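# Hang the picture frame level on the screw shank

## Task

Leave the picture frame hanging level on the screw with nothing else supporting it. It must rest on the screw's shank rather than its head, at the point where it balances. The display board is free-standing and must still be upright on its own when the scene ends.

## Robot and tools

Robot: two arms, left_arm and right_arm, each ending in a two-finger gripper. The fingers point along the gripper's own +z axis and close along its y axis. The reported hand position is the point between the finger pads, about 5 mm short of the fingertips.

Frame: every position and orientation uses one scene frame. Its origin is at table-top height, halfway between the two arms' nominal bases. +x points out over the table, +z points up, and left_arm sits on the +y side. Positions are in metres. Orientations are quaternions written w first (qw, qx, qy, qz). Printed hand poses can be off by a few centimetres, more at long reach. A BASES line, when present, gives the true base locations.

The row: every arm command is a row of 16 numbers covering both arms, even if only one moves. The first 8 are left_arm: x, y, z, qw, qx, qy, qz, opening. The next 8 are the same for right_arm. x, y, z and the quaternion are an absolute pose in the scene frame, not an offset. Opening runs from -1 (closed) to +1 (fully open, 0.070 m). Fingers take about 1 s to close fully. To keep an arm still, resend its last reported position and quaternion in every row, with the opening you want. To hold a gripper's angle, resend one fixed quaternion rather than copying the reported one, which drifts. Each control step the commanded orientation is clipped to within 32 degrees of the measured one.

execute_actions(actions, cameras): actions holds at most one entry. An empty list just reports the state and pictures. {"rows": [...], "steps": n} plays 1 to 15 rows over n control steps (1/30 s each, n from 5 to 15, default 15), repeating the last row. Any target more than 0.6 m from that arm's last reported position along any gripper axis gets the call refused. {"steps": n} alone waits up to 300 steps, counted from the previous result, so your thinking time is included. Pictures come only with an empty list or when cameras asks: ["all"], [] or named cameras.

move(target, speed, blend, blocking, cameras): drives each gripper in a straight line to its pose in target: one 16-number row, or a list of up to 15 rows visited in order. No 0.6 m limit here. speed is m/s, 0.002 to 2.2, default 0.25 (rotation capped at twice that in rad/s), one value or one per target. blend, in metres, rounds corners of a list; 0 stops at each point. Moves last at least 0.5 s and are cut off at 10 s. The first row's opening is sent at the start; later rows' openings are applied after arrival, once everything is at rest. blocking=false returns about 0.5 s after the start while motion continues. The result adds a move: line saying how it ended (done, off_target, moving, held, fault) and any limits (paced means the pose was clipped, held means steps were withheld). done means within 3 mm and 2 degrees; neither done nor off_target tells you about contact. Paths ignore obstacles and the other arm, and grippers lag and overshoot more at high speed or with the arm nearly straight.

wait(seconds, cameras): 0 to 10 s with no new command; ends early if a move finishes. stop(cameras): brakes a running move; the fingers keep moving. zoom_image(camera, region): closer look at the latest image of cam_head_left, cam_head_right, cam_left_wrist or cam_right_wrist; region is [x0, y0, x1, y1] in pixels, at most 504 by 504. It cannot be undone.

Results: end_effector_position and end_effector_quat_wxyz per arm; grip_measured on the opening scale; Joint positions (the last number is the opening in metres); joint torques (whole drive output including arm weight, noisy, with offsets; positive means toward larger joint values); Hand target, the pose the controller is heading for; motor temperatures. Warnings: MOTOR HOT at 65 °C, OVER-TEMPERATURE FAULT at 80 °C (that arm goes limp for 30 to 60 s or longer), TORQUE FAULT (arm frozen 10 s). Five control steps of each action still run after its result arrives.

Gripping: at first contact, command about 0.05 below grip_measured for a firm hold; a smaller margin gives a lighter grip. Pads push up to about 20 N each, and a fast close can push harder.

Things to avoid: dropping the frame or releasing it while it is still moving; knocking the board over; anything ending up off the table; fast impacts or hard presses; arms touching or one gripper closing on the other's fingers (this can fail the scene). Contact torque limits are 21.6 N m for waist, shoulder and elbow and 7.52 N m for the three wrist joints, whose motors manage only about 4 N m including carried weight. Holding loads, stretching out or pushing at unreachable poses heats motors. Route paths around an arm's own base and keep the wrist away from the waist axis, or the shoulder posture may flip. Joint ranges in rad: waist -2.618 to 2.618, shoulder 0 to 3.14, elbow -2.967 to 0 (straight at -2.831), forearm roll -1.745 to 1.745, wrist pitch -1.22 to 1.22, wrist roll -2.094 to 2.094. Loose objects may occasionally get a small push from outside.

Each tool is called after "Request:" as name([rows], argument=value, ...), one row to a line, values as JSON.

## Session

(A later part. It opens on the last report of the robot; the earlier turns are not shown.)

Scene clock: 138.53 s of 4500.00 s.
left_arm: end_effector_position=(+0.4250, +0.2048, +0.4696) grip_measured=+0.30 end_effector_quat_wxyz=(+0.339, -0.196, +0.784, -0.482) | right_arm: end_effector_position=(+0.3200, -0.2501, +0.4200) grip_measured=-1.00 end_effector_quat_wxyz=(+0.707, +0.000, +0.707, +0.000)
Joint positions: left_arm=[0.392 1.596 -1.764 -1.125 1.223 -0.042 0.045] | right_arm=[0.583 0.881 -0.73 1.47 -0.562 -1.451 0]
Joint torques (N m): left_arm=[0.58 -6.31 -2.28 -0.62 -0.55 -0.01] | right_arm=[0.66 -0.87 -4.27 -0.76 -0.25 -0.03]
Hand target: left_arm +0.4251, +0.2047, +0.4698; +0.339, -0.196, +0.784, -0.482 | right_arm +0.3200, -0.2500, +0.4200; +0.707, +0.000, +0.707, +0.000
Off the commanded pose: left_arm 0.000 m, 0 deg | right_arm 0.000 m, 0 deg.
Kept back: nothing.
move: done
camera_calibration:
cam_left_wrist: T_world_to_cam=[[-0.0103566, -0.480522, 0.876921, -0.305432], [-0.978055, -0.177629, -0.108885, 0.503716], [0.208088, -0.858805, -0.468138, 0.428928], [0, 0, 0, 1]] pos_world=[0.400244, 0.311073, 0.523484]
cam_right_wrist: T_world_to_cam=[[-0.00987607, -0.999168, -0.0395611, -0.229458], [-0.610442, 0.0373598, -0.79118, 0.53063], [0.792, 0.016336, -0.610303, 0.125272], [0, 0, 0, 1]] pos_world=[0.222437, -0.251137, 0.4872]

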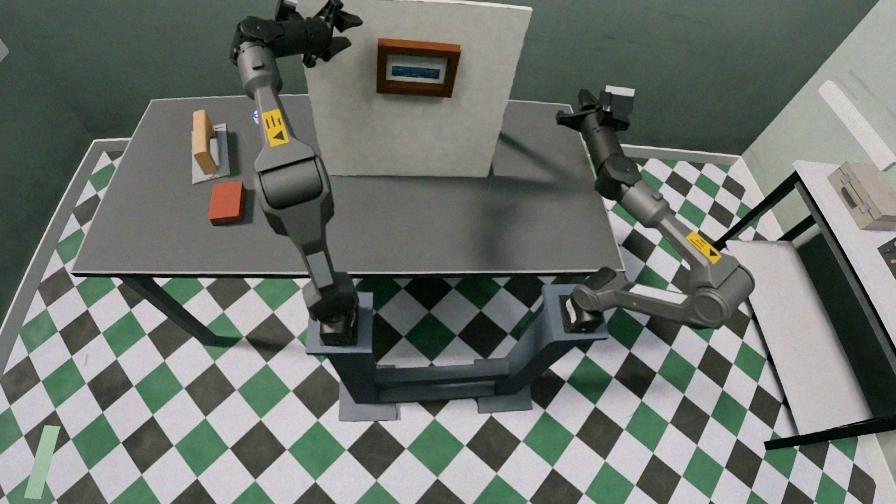

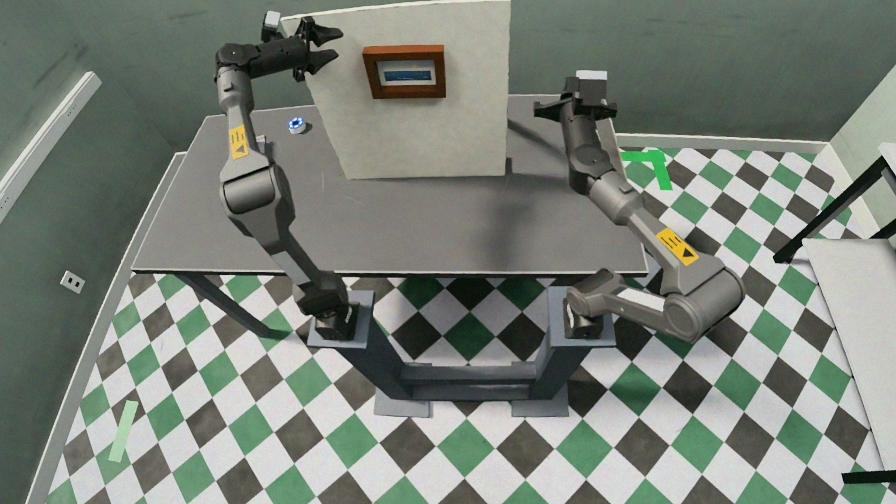

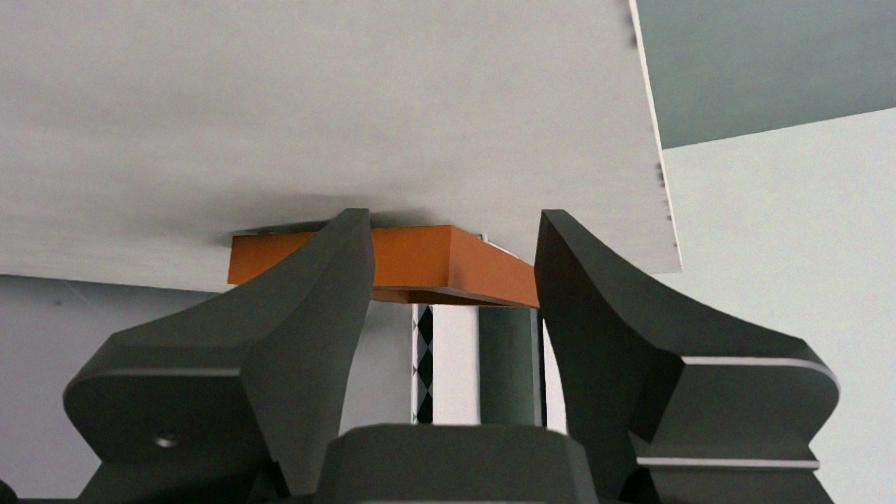

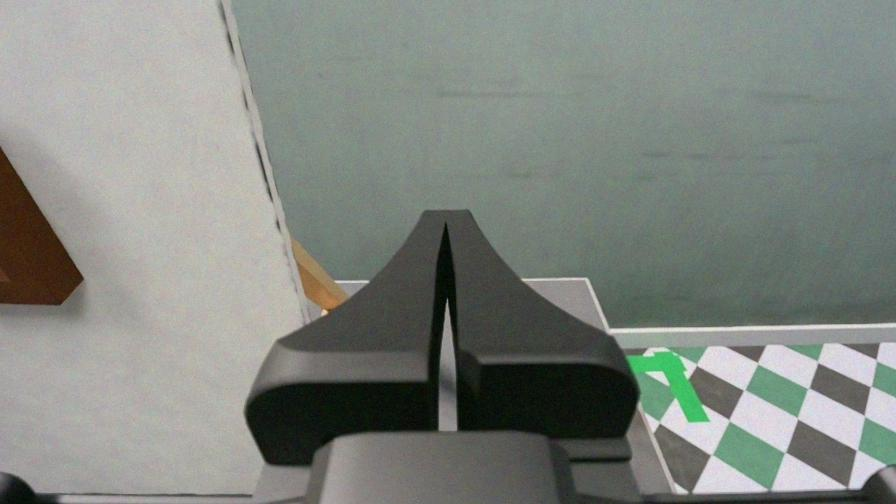

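Request:
move([
  [0.4251,0.2047,0.4698,0.339,-0.196,0.784,-0.482,0.3,0.37,0.0,0.475,0.707,0,0.707,0,-1],
  [0.4251,0.2047,0.4698,0.339,-0.196,0.784,-0.482,0.3,0.40,0.12,0.475,0.730,-0.037,0.681,0.037,-1],
  [0.4251,0.2047,0.4698,0.339,-0.196,0.784,-0.482,0.3,0.4317,0.1365,0.460,0.730,-0.037,0.681,0.037,-1],
], speed=[0.15,0.12,0.06], cameras=["cam_right_wrist"])

Request:
move([
  [0.4251,0.2047,0.4698,0.339,-0.196,0.784,-0.482,0.3,0.4317,0.1365,0.4535,0.730,-0.037,0.681,0.037,-1],
], speed=0.03, cameras=["cam_right_wrist"])

Scene clock: 142.87 s of 4500.00 s.
left_arm: end_effector_position=(+0.4250, +0.2048, +0.4696) grip_measured=+0.30 end_effector_quat_wxyz=(+0.339, -0.196, +0.784, -0.482) | right_arm: end_effector_position=(+0.4317, +0.1362, +0.4600) grip_measured=-1.00 end_effector_quat_wxyz=(+0.731, -0.038, +0.680, +0.038)
Joint positions: left_arm=[0.392 1.596 -1.764 -1.125 1.223 -0.042 0.046] | right_arm=[1.147 2.444 -2.771 1.742 -1.036 -2.015 0]
Joint torques (N m): left_arm=[0.61 -6.36 -2.38 -0.65 -0.54 -0.02] | right_arm=[0.86 -10.5 -3.71 -0.9 0.22 0.06]
Hand target: left_arm +0.4251, +0.2047, +0.4698; +0.339, -0.196, +0.784, -0.482 | right_arm +0.4316, +0.1363, +0.4599; +0.731, -0.038, +0.681, +0.038
Off the commanded pose: left_arm 0.000 m, 0 deg | right_arm 0.000 m, 0 deg.
Kept back: nothing.
move: done
camera_calibration:
cam_right_wrist: T_world_to_cam=[[0.0999253, -0.994368, -0.0353277, 0.109266], [-0.552904, -0.0259731, -0.83284, 0.61902], [0.827231, 0.102755, -0.552386, 0.00135359], [0, 0, 0, 1]] pos_world=[0.330221, 0.124589, 0.520152]
Images, in order (width x height): cam_right_wrist 896x504.

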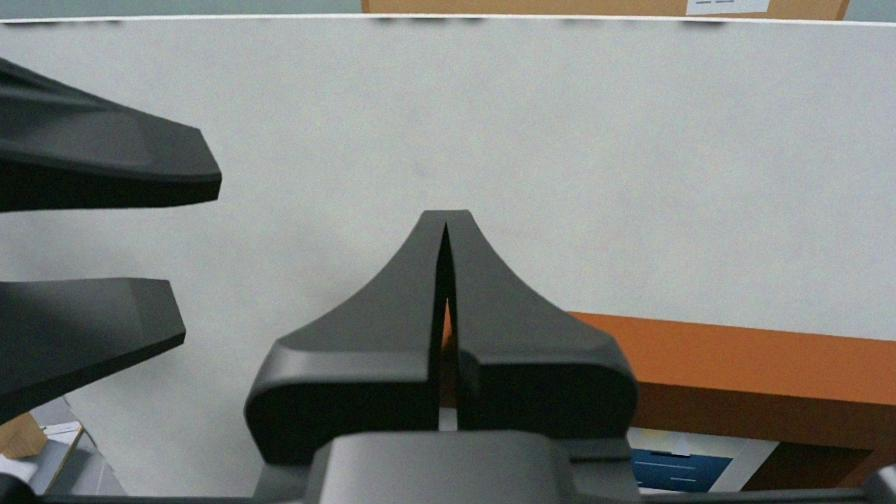

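Scene clock: 143.57 s of 4500.00 s.
left_arm: end_effector_position=(+0.4250, +0.2048, +0.4696) grip_measured=+0.30 end_effector_quat_wxyz=(+0.339, -0.196, +0.784, -0.482) | right_arm: end_effector_position=(+0.4318, +0.1366, +0.4531) grip_measured=-1.00 end_effector_quat_wxyz=(+0.730, -0.037, +0.682, +0.037)
Joint positions: left_arm=[0.392 1.596 -1.764 -1.125 1.223 -0.042 0.045] | right_arm=[1.148 2.389 -2.629 1.692 -1.028 -1.916 0]
Joint torques (N m): left_arm=[0.48 -6.52 -2.21 -0.64 -0.54 -0.04] | right_arm=[0.17 -11.7 -3.77 -1.04 0.34 0.12]
Hand target: left_arm +0.4251, +0.2047, +0.4698; +0.339, -0.196, +0.784, -0.482 | right_arm +0.4317, +0.1365, +0.4535; +0.730, -0.037, +0.681, +0.037
Off the commanded pose: left_arm 0.000 m, 0 deg | right_arm 0.000 m, 0 deg.
Kept back: nothing.
move: done
camera_calibration:
cam_right_wrist: T_world_to_cam=[[0.0969737, -0.994654, -0.0354899, 0.110697], [-0.555248, -0.0244717, -0.831325, 0.613449], [0.826012, 0.100322, -0.554653, -0.00064491], [0, 0, 0, 1]] pos_world=[0.330414, 0.125182, 0.513546]
Images, in order (width x height): cam_right_wrist 896x504.

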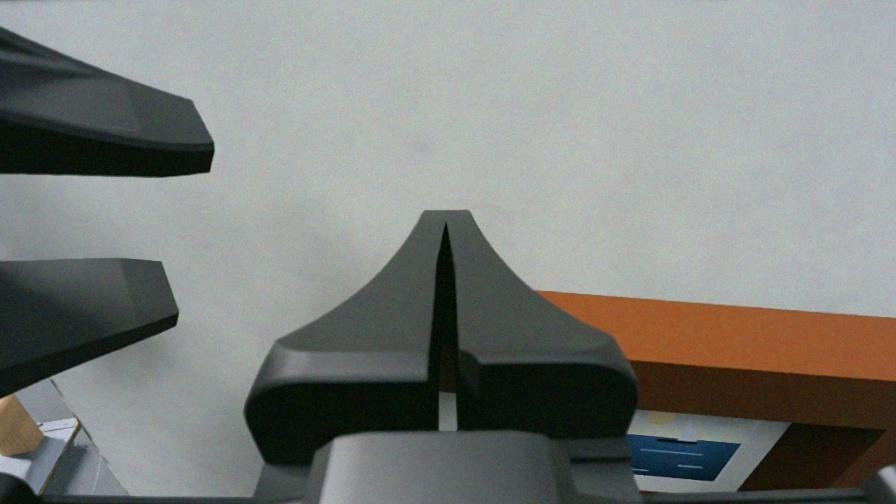

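Request:
move([
  [0.4251,0.2047,0.4698,0.339,-0.196,0.784,-0.482,0.3,0.4317,0.1365,0.4523,0.730,-0.037,0.681,0.037,-1],
], speed=0.02, cameras=["cam_right_wrist"])

Request:
move([
  [0.4251,0.2047,0.4698,0.339,-0.196,0.784,-0.482,0.3,0.4317,0.1365,0.460,0.730,-0.037,0.681,0.037,-1],
], speed=0.03, cameras=["cam_right_wrist"])

Scene clock: 144.60 s of 4500.00 s.
left_arm: end_effector_position=(+0.4250, +0.2048, +0.4696) grip_measured=+0.30 end_effector_quat_wxyz=(+0.339, -0.196, +0.784, -0.482) | right_arm: end_effector_position=(+0.4317, +0.1364, +0.4525) grip_measured=-1.00 end_effector_quat_wxyz=(+0.730, -0.037, +0.681, +0.037)
Joint positions: left_arm=[0.392 1.596 -1.764 -1.125 1.223 -0.042 0.045] | right_arm=[1.148 2.381 -2.609 1.683 -1.026 -1.901 0]
Joint torques (N m): left_arm=[0.37 -6.32 -2.27 -0.63 -0.53 -0.04] | right_arm=[-0.48 -11.87 -3.46 -1.06 0.32 0.2]
Hand target: left_arm +0.4251, +0.2047, +0.4698; +0.339, -0.196, +0.784, -0.482 | right_arm +0.4317, +0.1365, +0.4523; +0.730, -0.037, +0.681, +0.037
Off the commanded pose: left_arm 0.000 m, 0 deg | right_arm 0.000 m, 0 deg.
Kept back: nothing.
move: done
camera_calibration:
cam_right_wrist: T_world_to_cam=[[0.0972071, -0.994605, -0.0362059, 0.110769], [-0.554316, -0.0238903, -0.831964, 0.612757], [0.826611, 0.100942, -0.553648, -0.00172229], [0, 0, 0, 1]] pos_world=[0.330317, 0.124985, 0.512849]
Images, in order (width x height): cam_right_wrist 896x504.

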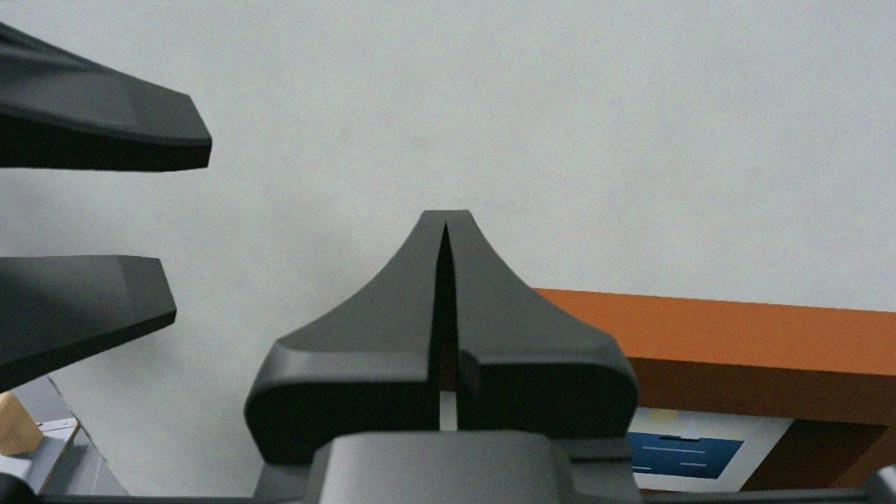

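Scene clock: 145.30 s of 4500.00 s.
left_arm: end_effector_position=(+0.4250, +0.2048, +0.4696) grip_measured=+0.30 end_effector_quat_wxyz=(+0.339, -0.196, +0.784, -0.482) | right_arm: end_effector_position=(+0.4314, +0.1367, +0.4600) grip_measured=-1.00 end_effector_quat_wxyz=(+0.731, -0.038, +0.681, +0.038)
Joint positions: left_arm=[0.392 1.596 -1.764 -1.125 1.223 -0.042 0.045] | right_arm=[1.148 2.457 -2.797 1.75 -1.039 -2.031 0]
Joint torques (N m): left_arm=[0.4 -6.43 -2.3 -0.62 -0.55 -0.04] | right_arm=[-0.27 -10.75 -3.62 -0.95 0.22 0.13]
Hand target: left_arm +0.4251, +0.2047, +0.4698; +0.339, -0.196, +0.784, -0.482 | right_arm +0.4316, +0.1364, +0.4599; +0.731, -0.038, +0.681, +0.038
Off the commanded pose: left_arm 0.000 m, 0 deg | right_arm 0.000 m, 0 deg.
elbow stopped short (right arm): the move would have taken joint 3 (elbow) straighter than the controller allows.
Kept back: nothing.
move: done
camera_calibration:
cam_right_wrist: T_world_to_cam=[[0.100312, -0.994323, -0.0354767, 0.109639], [-0.553116, -0.0260911, -0.832696, 0.618873], [0.827043, 0.103152, -0.552593, 0.00168122], [0, 0, 0, 1]] pos_world=[0.32992, 0.12499, 0.520152]
Images, in order (width x height): cam_right_wrist 896x504.

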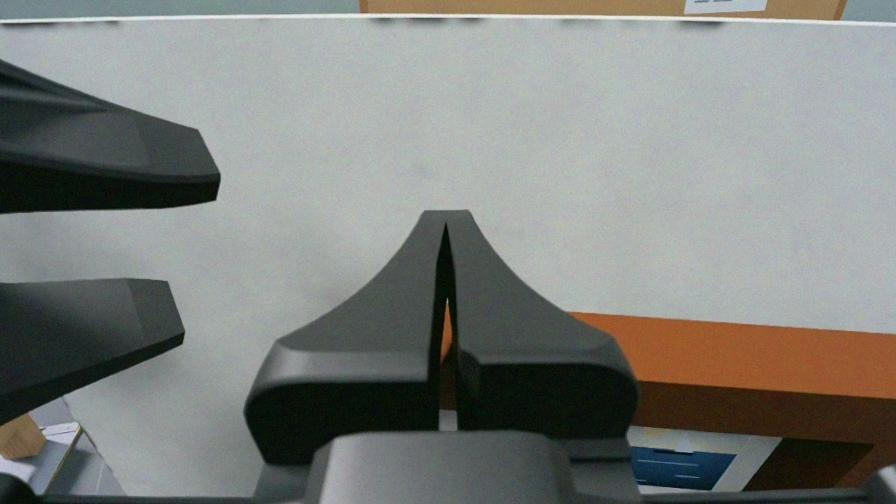

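Request:
move([
  [0.4251,0.2047,0.4698,0.339,-0.196,0.784,-0.482,0.3,0.39,0.12,0.475,0.730,-0.037,0.681,0.037,-1],
  [0.37,0.28,0.48,0.339,-0.196,0.784,-0.482,0.3,0.36,0.0,0.47,0.707,0,0.707,0,-1],
  [0.34,0.32,0.45,0.339,-0.196,0.784,-0.482,0.3,0.32,-0.25,0.42,0.707,0,0.707,0,-1],
], speed=0.15)

Request:
zoom_image(camera="cam_head_left", region=[365, 20, 475, 100])

Request:
zoom_image(camera="cam_head_right", region=[350, 30, 460, 110])

Scene clock: 149.00 s of 4500.00 s.
left_arm: end_effector_position=(+0.3404, +0.3198, +0.4495) grip_measured=+0.30 end_effector_quat_wxyz=(+0.463, -0.297, +0.735, -0.396) | right_arm: end_effector_position=(+0.3200, -0.2501, +0.4200) grip_measured=-1.00 end_effector_quat_wxyz=(+0.707, +0.000, +0.707, +0.000)
Joint positions: left_arm=[0.853 1.28 -1.319 -1.244 1.223 0.242 0.046] | right_arm=[0.583 0.881 -0.731 1.47 -0.562 -1.451 0]
Joint torques (N m): left_arm=[-0.6 -4.57 -3.09 -0.83 -0.02 -0.05] | right_arm=[0.67 -0.93 -4.22 -0.75 -0.25 0.07]
Hand target: left_arm +0.3404, +0.3197, +0.4498; +0.463, -0.297, +0.735, -0.396 | right_arm +0.3200, -0.2500, +0.4200; +0.707, +0.000, +0.707, +0.000
Off the commanded pose: left_arm 0.001 m, 22 deg | right_arm 0.000 m, 0 deg.
joint sent to its limit (left arm) — joint 5 (wrist pitch), upper limit.
Kept back: nothing.
move: off_target (left_arm)
camera_calibration:
cam_left_wrist: T_world_to_cam=[[0.0868764, -0.524886, 0.846727, -0.238788], [-0.839516, -0.496164, -0.221436, 0.544564], [0.536345, -0.691603, -0.483755, 0.377774], [0, 0, 0, 1]] pos_world=[0.275298, 0.406127, 0.505524]
cam_right_wrist: T_world_to_cam=[[-0.00980443, -0.999186, -0.0391198, -0.22969], [-0.610378, 0.0369679, -0.791247, 0.53063], [0.792049, 0.0161201, -0.610244, 0.125239], [0, 0, 0, 1]] pos_world=[0.222438, -0.251138, 0.4873]

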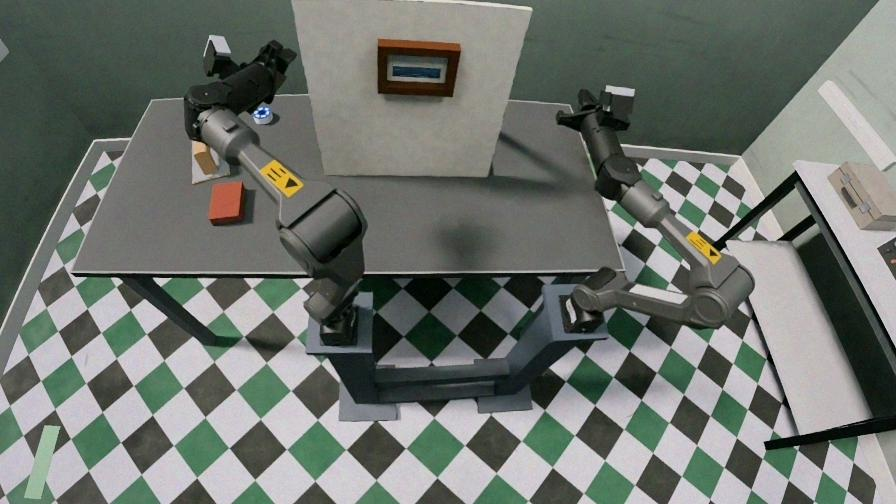

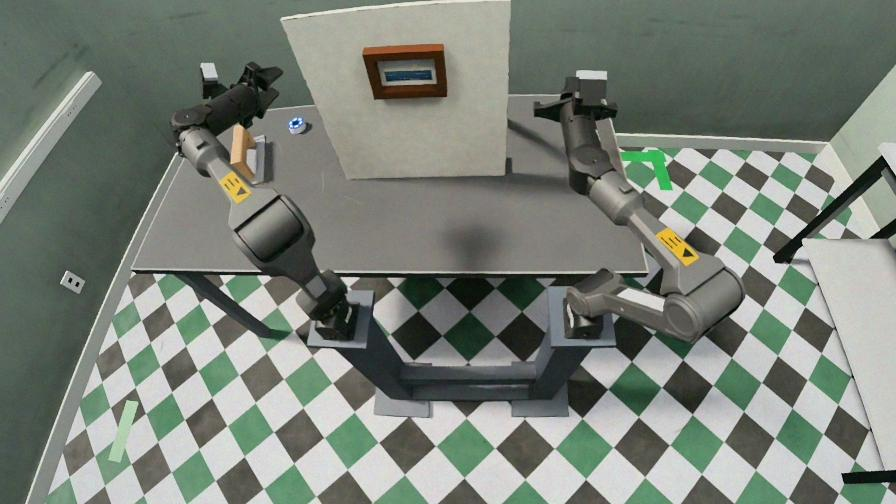

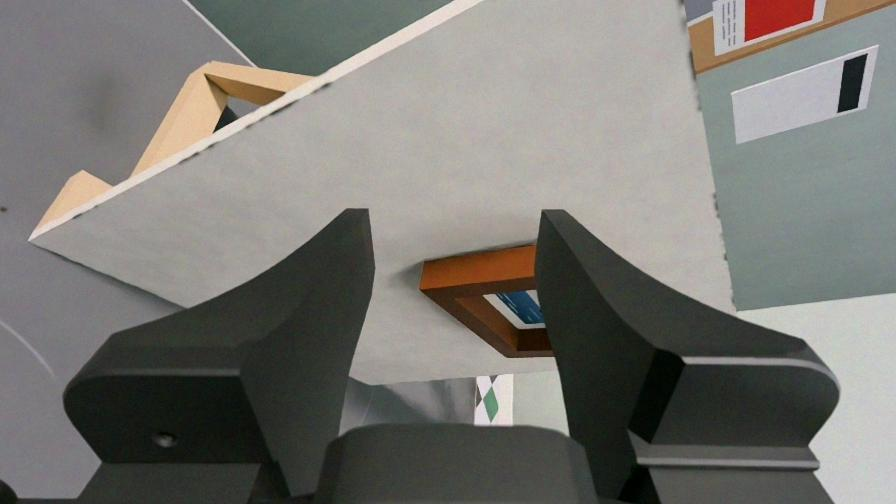

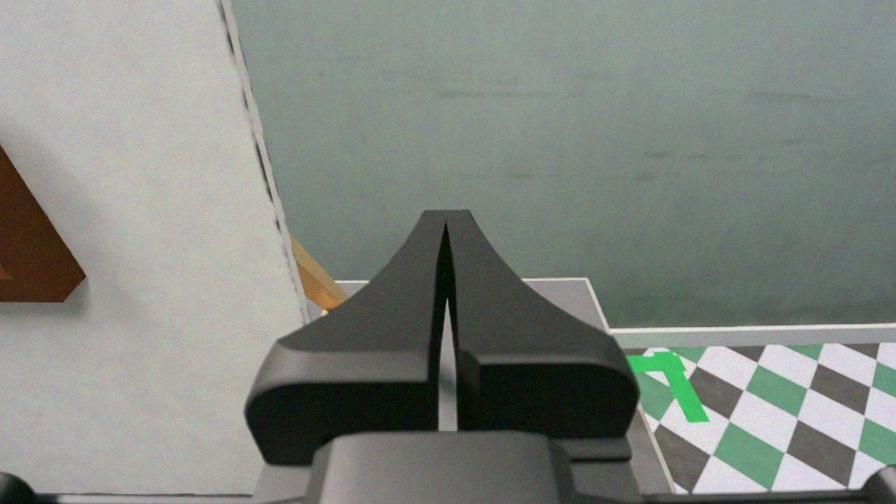

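Scaled by 4.582 from the camera's 896x504 image, which has a finer 1280x720 frame.

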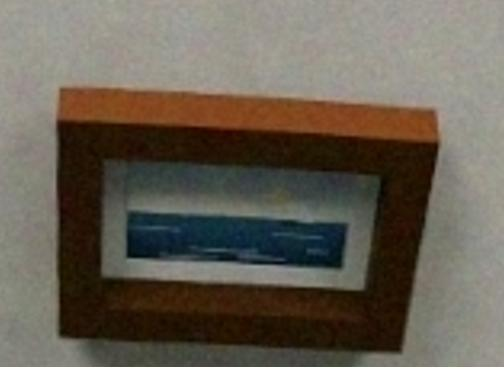

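Scaled by 4.582 from the camera's 896x504 image, which has a finer 1280x720 frame.

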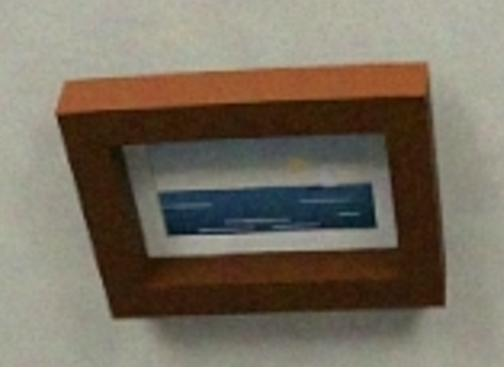

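Request:
zoom_image(camera="cam_head_left", region=[280, 0, 560, 100])

Request:
zoom_image(camera="cam_head_left", region=[300, 90, 540, 190])

Request:
zoom_image(camera="cam_head_right", region=[270, 0, 530, 100])

Request:
zoom_image(camera="cam_head_right", region=[300, 90, 540, 190])

Scaled by 1.800 from the camera's 896x504 image, which has a finer 1280x720 frame.

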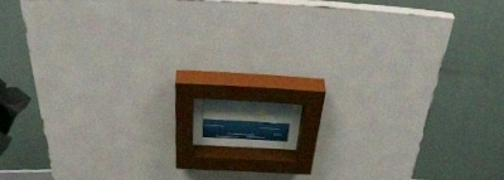

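Scaled by 2.100 from the camera's 896x504 image, which has a finer 1280x720 frame.

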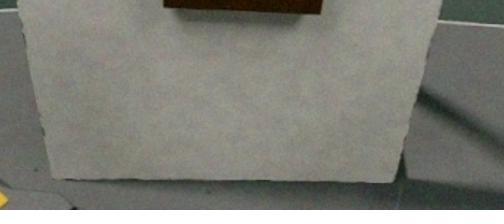

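Scaled by 1.938 from the camera's 896x504 image, which has a finer 1280x720 frame.

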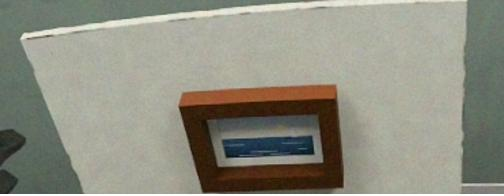

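Scaled by 2.100 from the camera's 896x504 image, which has a finer 1280x720 frame.

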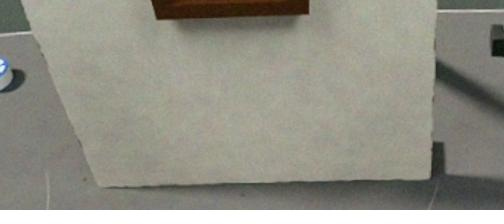

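Request:
finished_scene(scene=2)

The scene is finished: the task was done.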